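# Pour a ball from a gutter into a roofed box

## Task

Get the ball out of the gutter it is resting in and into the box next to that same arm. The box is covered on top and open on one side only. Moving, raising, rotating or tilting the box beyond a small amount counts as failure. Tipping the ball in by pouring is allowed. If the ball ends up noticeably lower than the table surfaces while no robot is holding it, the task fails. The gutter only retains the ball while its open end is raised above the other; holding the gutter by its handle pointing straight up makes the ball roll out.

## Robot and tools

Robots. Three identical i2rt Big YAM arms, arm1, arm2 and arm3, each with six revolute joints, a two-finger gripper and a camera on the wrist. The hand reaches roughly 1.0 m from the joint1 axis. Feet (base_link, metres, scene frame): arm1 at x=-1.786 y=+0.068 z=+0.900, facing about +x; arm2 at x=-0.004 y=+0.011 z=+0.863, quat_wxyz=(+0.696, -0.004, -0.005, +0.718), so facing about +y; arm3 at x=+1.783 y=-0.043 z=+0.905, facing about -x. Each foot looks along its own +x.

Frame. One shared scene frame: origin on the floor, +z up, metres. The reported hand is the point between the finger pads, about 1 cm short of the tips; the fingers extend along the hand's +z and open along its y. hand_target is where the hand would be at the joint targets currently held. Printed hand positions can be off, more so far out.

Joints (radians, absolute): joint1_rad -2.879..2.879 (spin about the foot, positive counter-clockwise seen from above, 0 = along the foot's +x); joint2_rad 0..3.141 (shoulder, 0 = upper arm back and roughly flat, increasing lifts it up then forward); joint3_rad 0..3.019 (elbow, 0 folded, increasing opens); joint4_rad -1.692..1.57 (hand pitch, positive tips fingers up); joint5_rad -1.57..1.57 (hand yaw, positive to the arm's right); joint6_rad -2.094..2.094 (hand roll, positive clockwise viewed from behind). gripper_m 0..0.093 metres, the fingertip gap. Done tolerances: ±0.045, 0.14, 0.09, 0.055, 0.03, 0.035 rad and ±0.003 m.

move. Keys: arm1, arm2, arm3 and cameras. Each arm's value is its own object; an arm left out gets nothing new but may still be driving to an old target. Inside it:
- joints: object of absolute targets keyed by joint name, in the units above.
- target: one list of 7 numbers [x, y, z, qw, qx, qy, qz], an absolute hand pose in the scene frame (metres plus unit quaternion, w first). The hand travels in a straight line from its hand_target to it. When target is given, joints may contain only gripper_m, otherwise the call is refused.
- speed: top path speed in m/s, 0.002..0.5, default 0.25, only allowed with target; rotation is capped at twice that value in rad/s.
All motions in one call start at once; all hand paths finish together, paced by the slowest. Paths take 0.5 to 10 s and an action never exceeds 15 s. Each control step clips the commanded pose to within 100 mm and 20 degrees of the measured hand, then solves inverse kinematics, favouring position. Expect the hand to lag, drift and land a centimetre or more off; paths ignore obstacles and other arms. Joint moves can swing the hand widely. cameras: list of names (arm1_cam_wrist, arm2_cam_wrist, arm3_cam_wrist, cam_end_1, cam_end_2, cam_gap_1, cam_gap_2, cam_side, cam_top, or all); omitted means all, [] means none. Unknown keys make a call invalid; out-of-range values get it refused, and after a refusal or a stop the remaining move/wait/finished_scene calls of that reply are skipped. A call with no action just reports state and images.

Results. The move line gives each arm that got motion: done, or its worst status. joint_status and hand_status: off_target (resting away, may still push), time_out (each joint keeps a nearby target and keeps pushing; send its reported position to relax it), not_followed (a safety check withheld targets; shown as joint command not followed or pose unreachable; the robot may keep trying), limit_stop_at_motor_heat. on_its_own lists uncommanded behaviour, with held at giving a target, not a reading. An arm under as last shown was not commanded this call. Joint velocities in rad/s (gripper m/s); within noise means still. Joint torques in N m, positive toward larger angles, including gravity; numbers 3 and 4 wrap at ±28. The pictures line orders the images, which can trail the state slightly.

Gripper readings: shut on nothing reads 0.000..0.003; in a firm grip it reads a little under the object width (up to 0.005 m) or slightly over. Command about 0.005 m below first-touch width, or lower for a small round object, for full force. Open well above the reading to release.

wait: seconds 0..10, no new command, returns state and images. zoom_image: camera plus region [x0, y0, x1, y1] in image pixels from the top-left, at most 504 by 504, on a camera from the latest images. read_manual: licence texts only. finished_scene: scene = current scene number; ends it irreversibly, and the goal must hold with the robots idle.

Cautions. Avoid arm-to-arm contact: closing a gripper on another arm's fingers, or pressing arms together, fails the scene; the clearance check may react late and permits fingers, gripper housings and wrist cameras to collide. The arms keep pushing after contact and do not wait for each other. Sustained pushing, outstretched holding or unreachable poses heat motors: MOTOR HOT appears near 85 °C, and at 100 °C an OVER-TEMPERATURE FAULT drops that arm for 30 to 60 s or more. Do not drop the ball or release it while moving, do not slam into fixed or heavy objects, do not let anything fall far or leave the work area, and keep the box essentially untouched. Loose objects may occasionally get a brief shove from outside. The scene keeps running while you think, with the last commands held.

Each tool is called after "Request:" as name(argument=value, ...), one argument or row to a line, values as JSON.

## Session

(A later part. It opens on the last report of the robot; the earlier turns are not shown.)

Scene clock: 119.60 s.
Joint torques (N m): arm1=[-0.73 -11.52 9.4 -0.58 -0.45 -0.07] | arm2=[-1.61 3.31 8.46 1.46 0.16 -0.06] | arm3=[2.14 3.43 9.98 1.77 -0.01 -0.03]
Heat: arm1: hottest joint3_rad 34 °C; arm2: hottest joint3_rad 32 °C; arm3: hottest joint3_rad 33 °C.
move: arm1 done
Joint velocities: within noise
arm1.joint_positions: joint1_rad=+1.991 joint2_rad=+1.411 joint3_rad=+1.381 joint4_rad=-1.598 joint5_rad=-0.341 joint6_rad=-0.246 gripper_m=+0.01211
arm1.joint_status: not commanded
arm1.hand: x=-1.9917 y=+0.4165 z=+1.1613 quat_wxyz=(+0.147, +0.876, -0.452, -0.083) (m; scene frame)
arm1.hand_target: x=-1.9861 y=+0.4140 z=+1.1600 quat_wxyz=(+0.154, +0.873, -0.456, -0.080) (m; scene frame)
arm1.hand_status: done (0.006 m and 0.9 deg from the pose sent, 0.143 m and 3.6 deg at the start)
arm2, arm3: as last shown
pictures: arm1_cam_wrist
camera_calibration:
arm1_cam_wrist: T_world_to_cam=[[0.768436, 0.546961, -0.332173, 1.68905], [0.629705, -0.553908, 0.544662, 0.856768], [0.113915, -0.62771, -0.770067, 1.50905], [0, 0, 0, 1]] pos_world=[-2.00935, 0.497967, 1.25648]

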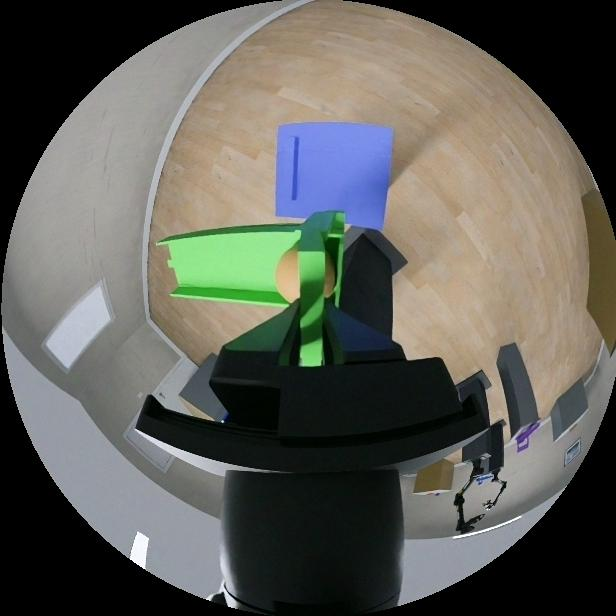

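Request:
move(
  arm1={"target": [-1.617, 0.4305, 1.16, -0.0664, -0.3769, 0.9098, 0.1604], "speed": 0.3},
  cameras=[],
)

Request:
move(
  arm1={"target": [-1.392, 0.137, 1.16, 0.0449, 0.2549, 0.9512, 0.1677], "speed": 0.3},
  cameras=[],
)

Request:
move(
  arm1={"target": [-1.503, -0.215, 1.16, 0.1377, 0.7813, 0.5995, 0.1057], "speed": 0.3},
  cameras=[],
)

Request:
move(
  arm1={"target": [-1.853, -0.245, 1.13, 0.1727, 0.9799, 0.0987, 0.0174], "speed": 0.25},
  cameras=["arm1_cam_wrist", "cam_end_1"],
)

Request:
zoom_image(
  camera="arm1_cam_wrist",
  region=[80, 130, 320, 370],
)

Request:
zoom_image(
  camera="cam_end_1",
  region=[430, 160, 630, 300],
)

Scene clock: 128.87 s.
Joint torques (N m): arm1=[-0.09 -9.76 14 0.4 -0.33 0.1] | arm2=[-1.55 3.31 8.46 1.47 0.16 -0.06] | arm3=[1.73 3.6 9.7 1.7 -0.04 -0.02]
Heat: arm1: hottest joint3_rad 34 °C; arm2: hottest joint3_rad 32 °C; arm3: hottest joint3_rad 33 °C.
move: arm1 off_target
Joint velocities: within noise
arm1.joint_positions: joint1_rad=+1.011 joint2_rad=+1.324 joint3_rad=+1.229 joint4_rad=-1.468 joint5_rad=-0.354 joint6_rad=+0.188 gripper_m=+0.01204
arm1.joint_status: not commanded
arm1.hand: x=-1.6271 y=+0.4160 z=+1.1408 quat_wxyz=(+0.089, +0.379, -0.910, -0.143) (m; scene frame)
arm1.hand_target: x=-1.6175 y=+0.4295 z=+1.1602 quat_wxyz=(+0.066, +0.377, -0.910, -0.161) (m; scene frame)
arm1.hand_status: off_target (0.026 m and 3.2 deg from the pose sent, 0.375 m and 80.2 deg at the start)
arm2, arm3: as last shown
pictures: none
No camera images: "cameras" was empty.

Scene clock: 131.83 s.
Joint torques (N m): arm1=[-0.03 -8.82 14.63 0.76 -0.24 0.1] | arm2=[-1.55 3.31 8.46 1.46 0.16 -0.06] | arm3=[1.44 3.84 9.65 1.99 -0.01 -0.04]
Heat: arm1: hottest joint3_rad 34 °C; arm2: hottest joint3_rad 32 °C; arm3: hottest joint3_rad 33 °C.
move: arm1 off_target
Joint velocities: within noise
arm1.joint_positions: joint1_rad=+0.078 joint2_rad=+1.267 joint3_rad=+1.159 joint4_rad=-1.351 joint5_rad=-0.299 joint6_rad=+0.581 gripper_m=+0.01198
arm1.joint_status: not commanded
arm1.hand: x=-1.4120 y=+0.1368 z=+1.1364 quat_wxyz=(-0.014, -0.254, -0.954, -0.156) (m; scene frame)
arm1.hand_target: x=-1.3935 y=+0.1369 z=+1.1603 quat_wxyz=(-0.045, -0.255, -0.951, -0.168) (m; scene frame)
arm1.hand_status: off_target (0.031 m and 3.8 deg from the pose sent, 0.365 m and 75.8 deg at the start)
arm2, arm3: as last shown
pictures: none
No camera images: "cameras" was empty.

Scene clock: 134.80 s.
Joint torques (N m): arm1=[0.09 -7.88 14.87 1.01 -0.11 0.11] | arm2=[-1.55 3.31 8.46 1.47 0.16 -0.06] | arm3=[2.02 3.66 9.77 1.88 -0.04 -0.02]
Heat: arm1: hottest joint3_rad 34 °C; arm2: hottest joint3_rad 32 °C; arm3: hottest joint3_rad 33 °C.
move: arm1 off_target
Joint velocities: within noise
arm1.joint_positions: joint1_rad=-0.824 joint2_rad=+1.212 joint3_rad=+1.104 joint4_rad=-1.261 joint5_rad=-0.189 joint6_rad=+0.985 gripper_m=+0.01192
arm1.joint_status: not commanded
arm1.hand: x=-1.5159 y=-0.1978 z=+1.1333 quat_wxyz=(-0.101, -0.783, -0.606, -0.103) (m; scene frame)
arm1.hand_target: x=-1.5043 y=-0.2136 z=+1.1603 quat_wxyz=(-0.138, -0.781, -0.600, -0.106) (m; scene frame)
arm1.hand_status: off_target (0.034 m and 4.3 deg from the pose sent, 0.364 m and 75.8 deg at the start)
arm2, arm3: as last shown
pictures: none
No camera images: "cameras" was empty.

Scene clock: 137.63 s.
Joint torques (N m): arm1=[0.03 -4.48 10.48 1.25 -0.1 0.09] | arm2=[-1.61 3.31 8.46 1.46 0.16 -0.06] | arm3=[2.08 3.66 9.69 1.88 -0.05 -0.05]
Heat: arm1: hottest joint3_rad 34 °C; arm2: hottest joint3_rad 32 °C; arm3: hottest joint3_rad 33 °C.
move: arm1 done
Joint velocities: within noise
arm1.joint_positions: joint1_rad=-1.806 joint2_rad=+0.970 joint3_rad=+0.923 joint4_rad=-1.234 joint5_rad=-0.142 joint6_rad=+1.106 gripper_m=+0.01186
arm1.joint_status: not commanded
arm1.hand: x=-1.8505 y=-0.2406 z=+1.1291 quat_wxyz=(-0.164, -0.981, -0.105, -0.019) (m; scene frame)
arm1.hand_target: x=-1.8529 y=-0.2449 z=+1.1301 quat_wxyz=(-0.173, -0.980, -0.099, -0.017) (m; scene frame)
arm1.hand_status: done (0.005 m and 1.3 deg from the pose sent, 0.340 m and 64.5 deg at the start)
arm2, arm3: as last shown
pictures: arm1_cam_wrist, cam_end_1
camera_calibration:
arm1_cam_wrist: T_world_to_cam=[[-0.198649, 0.924641, -0.324927, 0.222221], [0.748338, 0.357187, 0.558935, 0.844014], [0.632874, -0.132124, -0.762899, 2.12714], [0, 0, 0, 1]] pos_world=[-1.93367, -0.2259, 1.22325]

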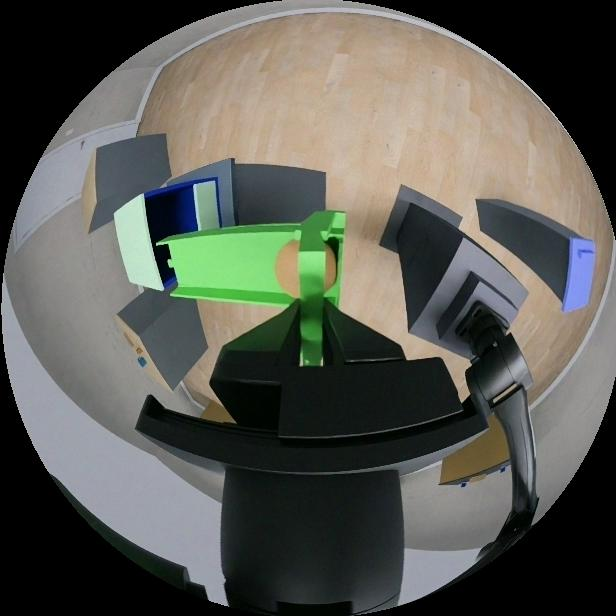

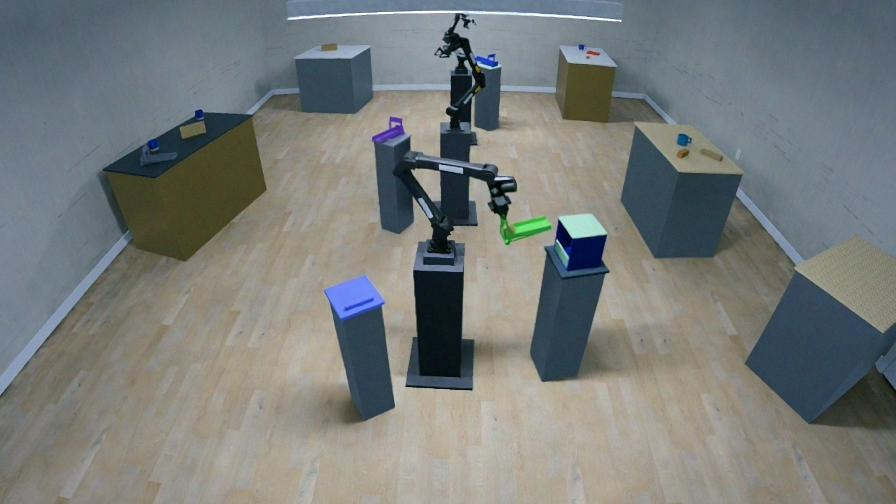

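Scaled by 2.100 from the camera's 616x616 image, which has a finer 880x880 frame.

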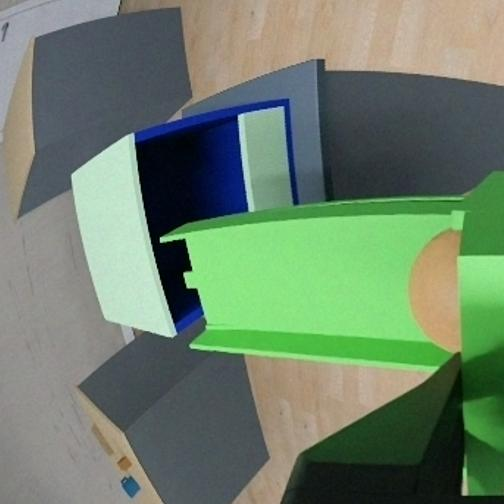

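Scaled by 2.520 from the camera's 896x504 image, which has a finer 1280x720 frame.

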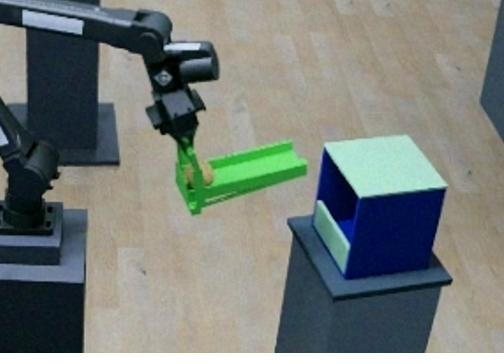

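Request:
move(
  arm1={"target": [-1.853, -0.25, 1.035, 0.1555, 0.9823, 0.1032, 0.0163], "speed": 0.15},
  cameras=["arm1_cam_wrist", "cam_end_1"],
)

Request:
zoom_image(
  camera="arm1_cam_wrist",
  region=[80, 130, 320, 370],
)

Request:
zoom_image(
  camera="cam_end_1",
  region=[430, 160, 630, 300],
)

Scene clock: 161.83 s.
Joint torques (N m): arm1=[0.67 -5.54 9.88 1.14 0.03 0.05] | arm2=[-1.55 3.31 8.46 1.46 0.15 -0.06] | arm3=[2.67 3.72 9.92 1.8 -0.01 -0.08]
Heat: arm1: hottest joint3_rad 34 °C; arm2: hottest joint3_rad 32 °C; arm3: hottest joint3_rad 33 °C.
move: arm1 done
Joint velocities: within noise
arm1.joint_positions: joint1_rad=-1.806 joint2_rad=+1.066 joint3_rad=+0.733 joint4_rad=-0.983 joint5_rad=-0.130 joint6_rad=+1.106 gripper_m=+0.01186
arm1.joint_status: not commanded
arm1.hand: x=-1.8528 y=-0.2461 z=+1.0333 quat_wxyz=(-0.146, -0.984, -0.103, -0.020) (m; scene frame)
arm1.hand_target: x=-1.8530 y=-0.2500 z=+1.0351 quat_wxyz=(-0.156, -0.982, -0.103, -0.016) (m; scene frame)
arm1.hand_status: done (0.004 m and 1.2 deg from the pose sent, 0.095 m and 1.1 deg at the start)
arm2.joint_positions: joint1_rad=+0.722 joint2_rad=+0.522 joint3_rad=+1.572 joint4_rad=-1.464 joint5_rad=+0.274 joint6_rad=+0.140 gripper_m=+0.09396
arm2.joint_status: not commanded
arm2.hand: x=-0.0720 y=+0.1446 z=+1.4748 quat_wxyz=(-0.291, +0.705, -0.446, -0.468) (m; scene frame)
arm2.hand_target: x=-0.0700 y=+0.1423 z=+1.4837 quat_wxyz=(-0.294, +0.698, -0.445, -0.478) (m; scene frame)
arm2.hand_status: not commanded
arm3.joint_positions: joint1_rad=+0.508 joint2_rad=+0.435 joint3_rad=+1.330 joint4_rad=-1.412 joint5_rad=-0.202 joint6_rad=+0.274 gripper_m=+0.09396
arm3.joint_status: not commanded
arm3.hand: x=+1.6666 y=-0.1568 z=+1.4337 quat_wxyz=(-0.275, -0.846, -0.166, +0.426) (m; scene frame)
arm3.hand_target: x=+1.6692 y=-0.1553 z=+1.4446 quat_wxyz=(-0.279, -0.839, -0.166, +0.436) (m; scene frame)
arm3.hand_status: not commanded
pictures: arm1_cam_wrist, cam_end_1
camera_calibration:
arm1_cam_wrist: T_world_to_cam=[[-0.19663, 0.936381, -0.290737, 0.167068], [0.750485, 0.334558, 0.56995, 0.888222], [0.630958, -0.106124, -0.768524, 2.06341], [0, 0, 0, 1]] pos_world=[-1.93567, -0.234623, 1.12811]

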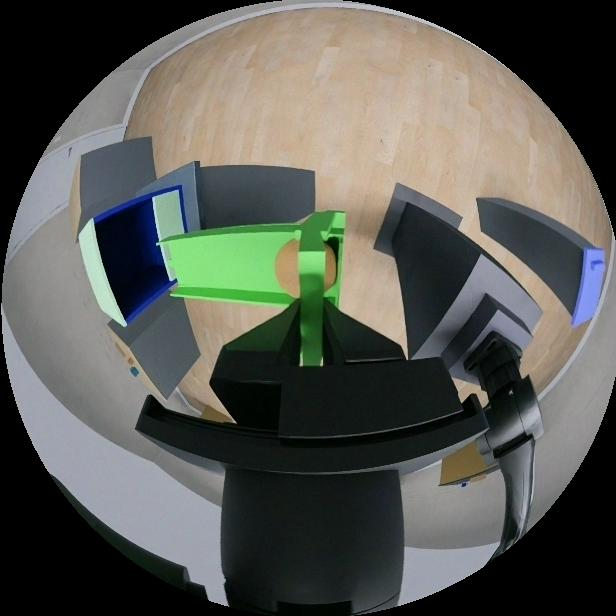

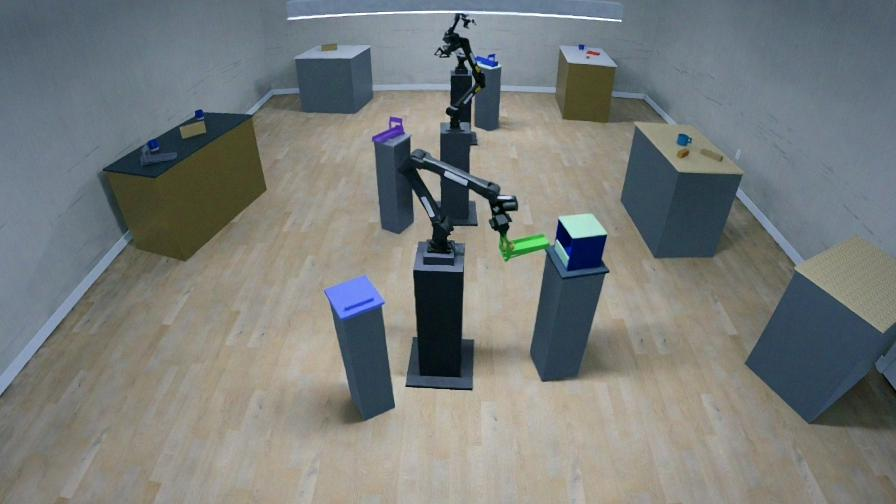

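Scaled by 2.100 from the camera's 616x616 image, which has a finer 880x880 frame.

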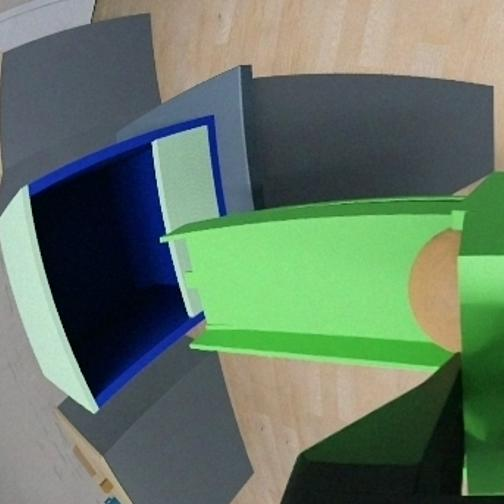

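Scaled by 2.520 from the camera's 896x504 image, which has a finer 1280x720 frame.

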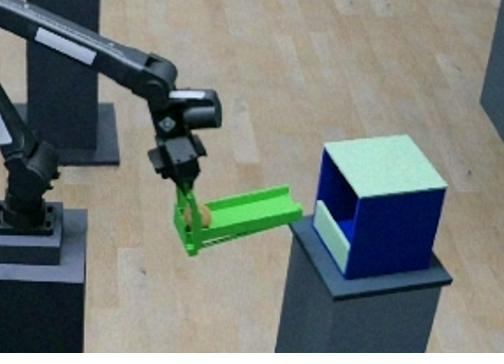

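Request:
move(
  arm1={"target": [-1.878, -0.29, 1.052, 0.1555, 0.9823, 0.1032, 0.0163], "speed": 0.12},
  cameras=[],
)

Request:
move(
  arm1={"target": [-1.859, -0.377, 1.052, 0.1555, 0.9823, 0.1032, 0.0163], "speed": 0.1},
  cameras=["arm1_cam_wrist", "cam_end_1"],
)

Request:
zoom_image(
  camera="arm1_cam_wrist",
  region=[80, 130, 320, 370],
)

Request:
zoom_image(
  camera="cam_end_1",
  region=[430, 160, 630, 300],
)

Scene clock: 176.27 s.
Joint torques (N m): arm1=[-0.5 -6.53 14.95 0.29 -0.25 -0.05] | arm2=[-1.61 3.37 8.44 1.47 0.16 -0.06] | arm3=[2.43 4.19 9.88 1.85 -0.08 -0.05]
Heat: arm1: hottest joint3_rad 35 °C; arm2: hottest joint3_rad 32 °C; arm3: hottest joint3_rad 33 °C.
move: arm1 off_target
Joint velocities: within noise
arm1.joint_positions: joint1_rad=-1.832 joint2_rad=+1.172 joint3_rad=+0.793 joint4_rad=-0.983 joint5_rad=-0.132 joint6_rad=+1.079 gripper_m=+0.01187
arm1.joint_status: not commanded
arm1.hand: x=-1.8668 y=-0.2656 z=+1.0250 quat_wxyz=(-0.125, -0.986, -0.103, -0.027) (m; scene frame)
arm1.hand_target: x=-1.8776 y=-0.2882 z=+1.0523 quat_wxyz=(-0.156, -0.982, -0.103, -0.016) (m; scene frame)
arm1.hand_status: off_target (0.038 m and 3.7 deg from the pose sent, 0.054 m and 1.2 deg at the start)
arm2, arm3: as last shown
pictures: none
No camera images: "cameras" was empty.

Scene clock: 177.77 s.
Joint torques (N m): arm1=[1.26 -9.88 15.09 0.91 0.03 0.13] | arm2=[-1.61 3.31 8.44 1.46 0.16 -0.06] | arm3=[1.67 3.72 9.68 1.95 -0.08 -0.05]
Heat: arm1: hottest joint3_rad 35 °C; arm2: hottest joint3_rad 32 °C; arm3: hottest joint3_rad 33 °C.
move: arm1 off_target
Joint velocities: within noise
arm1.joint_positions: joint1_rad=-1.745 joint2_rad=+1.384 joint3_rad=+0.975 joint4_rad=-0.959 joint5_rad=-0.111 joint6_rad=+1.166 gripper_m=+0.01187
arm1.joint_status: not commanded
arm1.hand: x=-1.8568 y=-0.3439 z=+1.0240 quat_wxyz=(-0.117, -0.988, -0.101, -0.028) (m; scene frame)
arm1.hand_target: x=-1.8584 y=-0.3744 z=+1.0529 quat_wxyz=(-0.156, -0.982, -0.103, -0.017) (m; scene frame)
arm1.hand_status: off_target (0.043 m and 4.6 deg from the pose sent, 0.115 m and 3.7 deg at the start)
arm2, arm3: as last shown
pictures: arm1_cam_wrist, cam_end_1
camera_calibration:
arm1_cam_wrist: T_world_to_cam=[[-0.192677, 0.952255, -0.236825, 0.212775], [0.744964, 0.29904, 0.596325, 0.879849], [0.638674, -0.0615281, -0.767014, 2.07653], [0, 0, 0, 1]] pos_world=[-1.94068, -0.337961, 1.11844]

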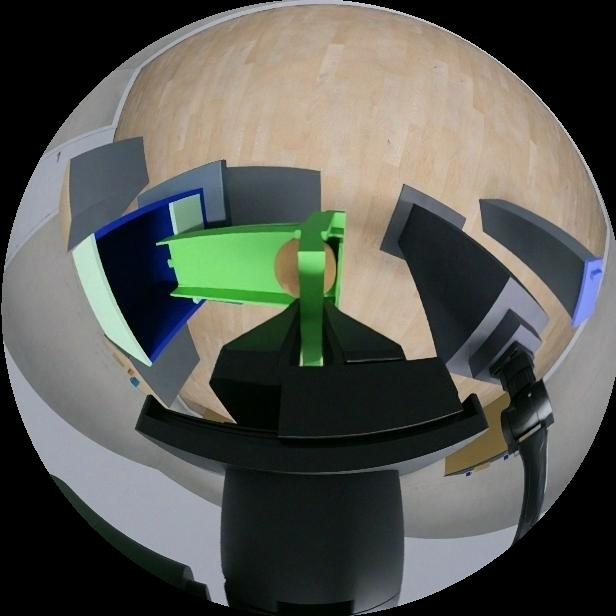

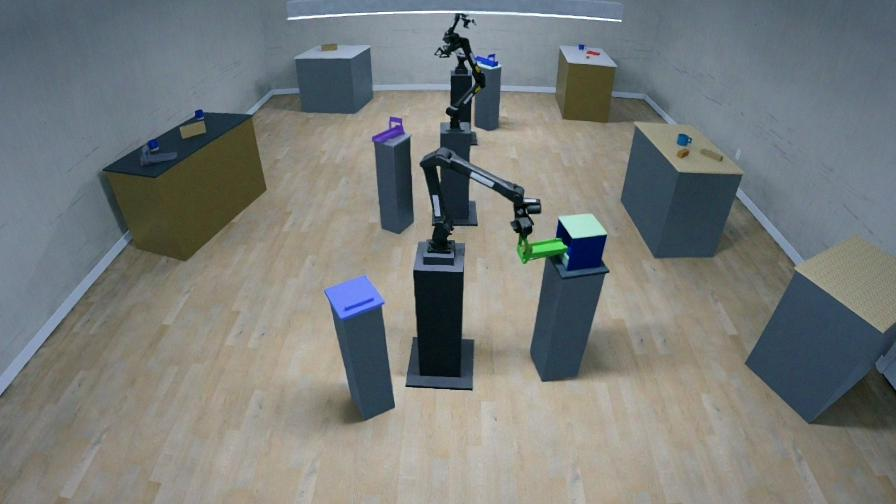

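Scaled by 2.100 from the camera's 616x616 image, which has a finer 880x880 frame.

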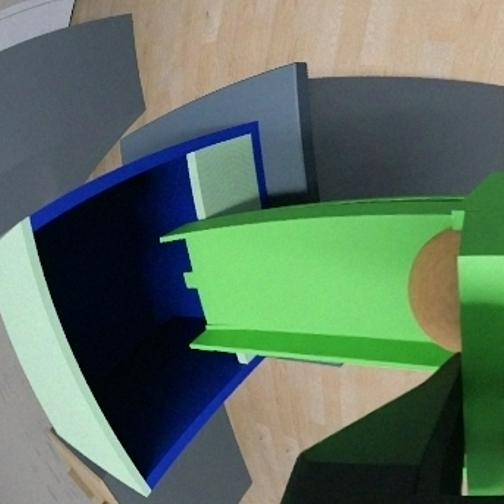

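Scaled by 2.520 from the camera's 896x504 image, which has a finer 1280x720 frame.

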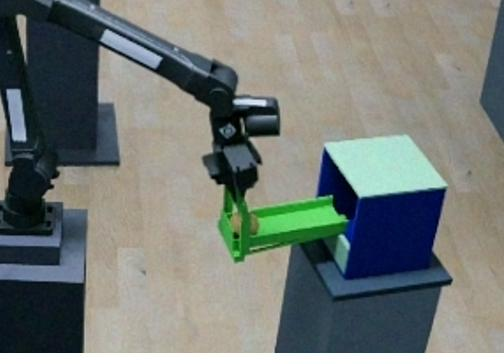

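Request:
move(
  arm1={"target": [-1.845, -0.42, 1.12, -0.0174, 0.9943, 0.1045, -0.0018], "speed": 0.12},
  cameras=["arm1_cam_wrist", "cam_end_1"],
)

Request:
zoom_image(
  camera="arm1_cam_wrist",
  region=[80, 130, 320, 370],
)

Request:
zoom_image(
  camera="cam_end_1",
  region=[430, 160, 630, 300],
)

Scene clock: 188.40 s.
Joint torques (N m): arm1=[1.38 -13.51 15.05 -0.58 0.2 0.14] | arm2=[-1.61 3.31 8.46 1.46 0.16 -0.06] | arm3=[1.85 4.25 9.77 1.89 -0.1 -0.03]
Heat: arm1: hottest joint3_rad 37 °C; arm2: hottest joint3_rad 32 °C; arm3: hottest joint3_rad 33 °C.
move: arm1 off_target
Joint velocities: within noise
arm1.joint_positions: joint1_rad=-1.651 joint2_rad=+1.642 joint3_rad=+1.487 joint4_rad=-1.500 joint5_rad=+0.021 joint6_rad=+1.248 gripper_m=+0.01190
arm1.joint_status: not commanded
arm1.hand: x=-1.8479 y=-0.3997 z=+1.1007 quat_wxyz=(+0.038, -0.994, -0.104, -0.005) (m; scene frame)
arm1.hand_target: x=-1.8448 y=-0.4186 z=+1.1200 quat_wxyz=(+0.017, -0.994, -0.105, +0.002) (m; scene frame)
arm1.hand_status: off_target (0.028 m and 2.5 deg from the pose sent, 0.123 m and 15.9 deg at the start)
arm2, arm3: as last shown
pictures: arm1_cam_wrist, cam_end_1
camera_calibration:
arm1_cam_wrist: T_world_to_cam=[[-0.205501, 0.975701, 0.0760035, -0.0728885], [0.790931, 0.119843, 0.600055, 0.853382], [0.576366, 0.183425, -0.79634, 2.14133], [0, 0, 0, 1]] pos_world=[-1.92413, -0.423929, 1.19869]

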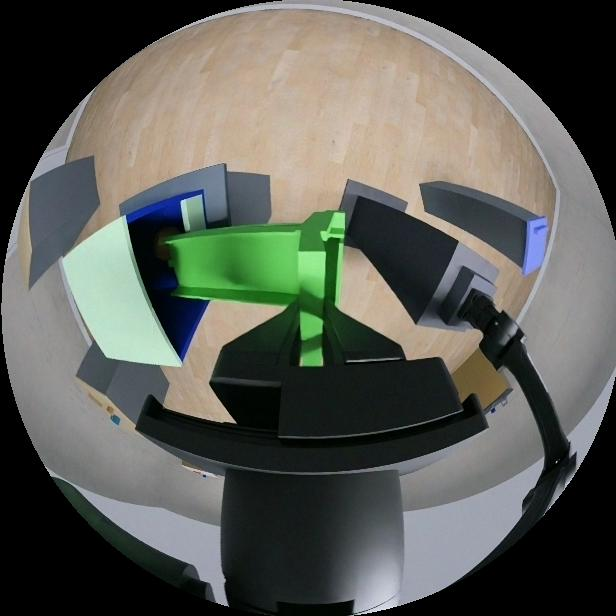

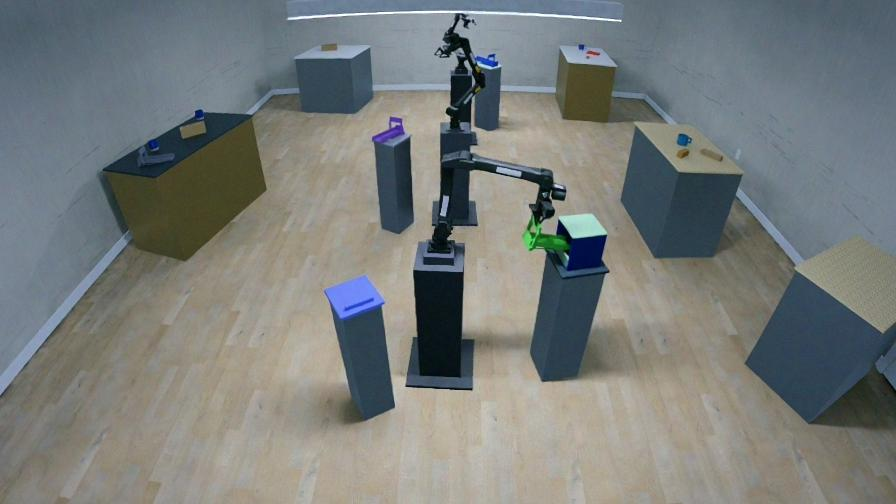

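Scaled by 2.100 from the camera's 616x616 image, which has a finer 880x880 frame.

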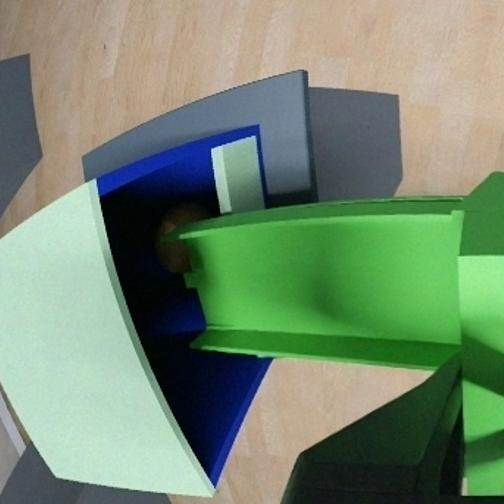

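Scaled by 2.520 from the camera's 896x504 image, which has a finer 1280x720 frame.

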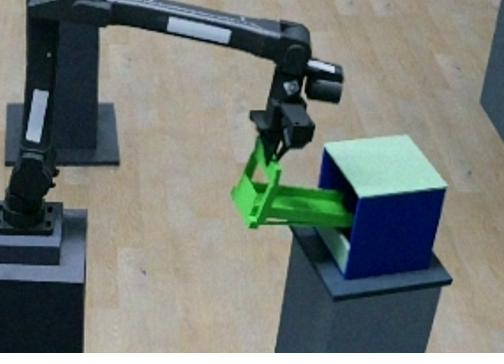

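Request:
move(
  arm1={"target": [-1.870, -0.27, 1.14, -0.0174, 0.9943, 0.1045, -0.0018], "speed": 0.12},
  cameras=["arm1_cam_wrist", "cam_end_1"],
)

Request:
zoom_image(
  camera="arm1_cam_wrist",
  region=[80, 130, 320, 370],
)

Request:
zoom_image(
  camera="cam_end_1",
  region=[430, 160, 630, 300],
)

Scene clock: 199.80 s.
Joint torques (N m): arm1=[-0.38 -9 9.18 -0.39 0.17 -0.04] | arm2=[-1.55 3.31 8.46 1.46 0.16 -0.06] | arm3=[1.67 3.96 10 1.87 -0.09 -0.02]
Heat: arm1: hottest joint3_rad 37 °C; arm2: hottest joint3_rad 32 °C; arm3: hottest joint3_rad 33 °C.
move: arm1 done
Joint velocities: within noise
arm1.joint_positions: joint1_rad=-1.740 joint2_rad=+1.282 joint3_rad=+1.217 joint4_rad=-1.529 joint5_rad=+0.026 joint6_rad=+1.154 gripper_m=+0.01190
arm1.joint_status: not commanded
arm1.hand: x=-1.8666 y=-0.2759 z=+1.1425 quat_wxyz=(+0.010, -0.994, -0.105, +0.003) (m; scene frame)
arm1.hand_target: x=-1.8699 y=-0.2700 z=+1.1400 quat_wxyz=(+0.018, -0.994, -0.105, +0.002) (m; scene frame)
arm1.hand_status: done (0.007 m and 0.8 deg from the pose sent, 0.137 m and 2.5 deg at the start)
arm2, arm3: as last shown
pictures: arm1_cam_wrist, cam_end_1
camera_calibration:
arm1_cam_wrist: T_world_to_cam=[[-0.20893, 0.977687, 0.0218302, -0.144675], [0.796389, 0.157147, 0.584011, 0.867061], [0.56755, 0.139403, -0.811452, 2.15132], [0, 0, 0, 1]] pos_world=[-1.94173, -0.294709, 1.24248]

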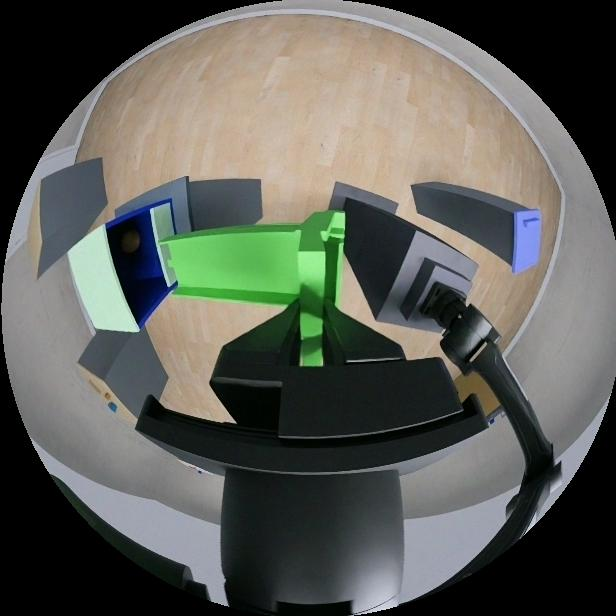

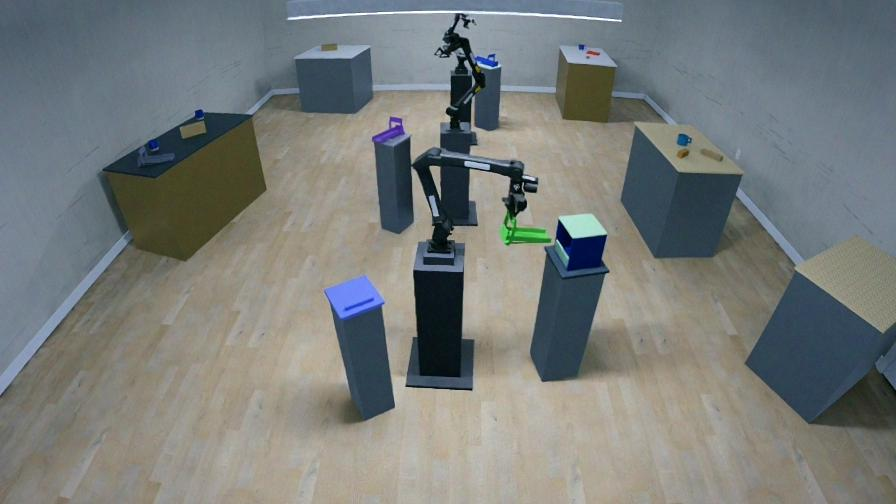

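Scaled by 2.100 from the camera's 616x616 image, which has a finer 880x880 frame.

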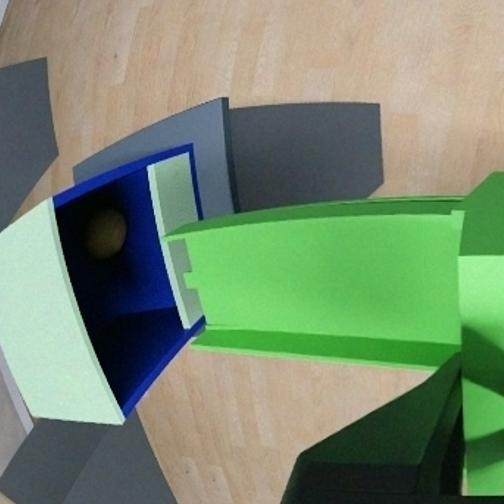

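Scaled by 2.520 from the camera's 896x504 image, which has a finer 1280x720 frame.

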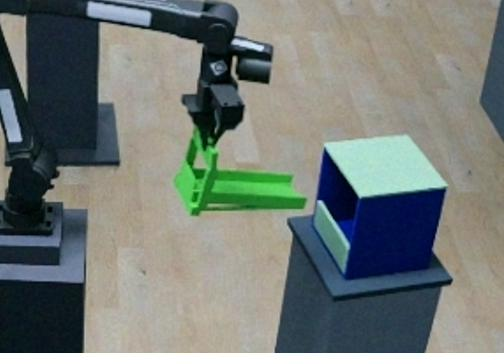

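Ball is in the box and the gutter is clear of it.

Request:
finished_scene(
  scene=2,
)

The scene is finished: the task was done.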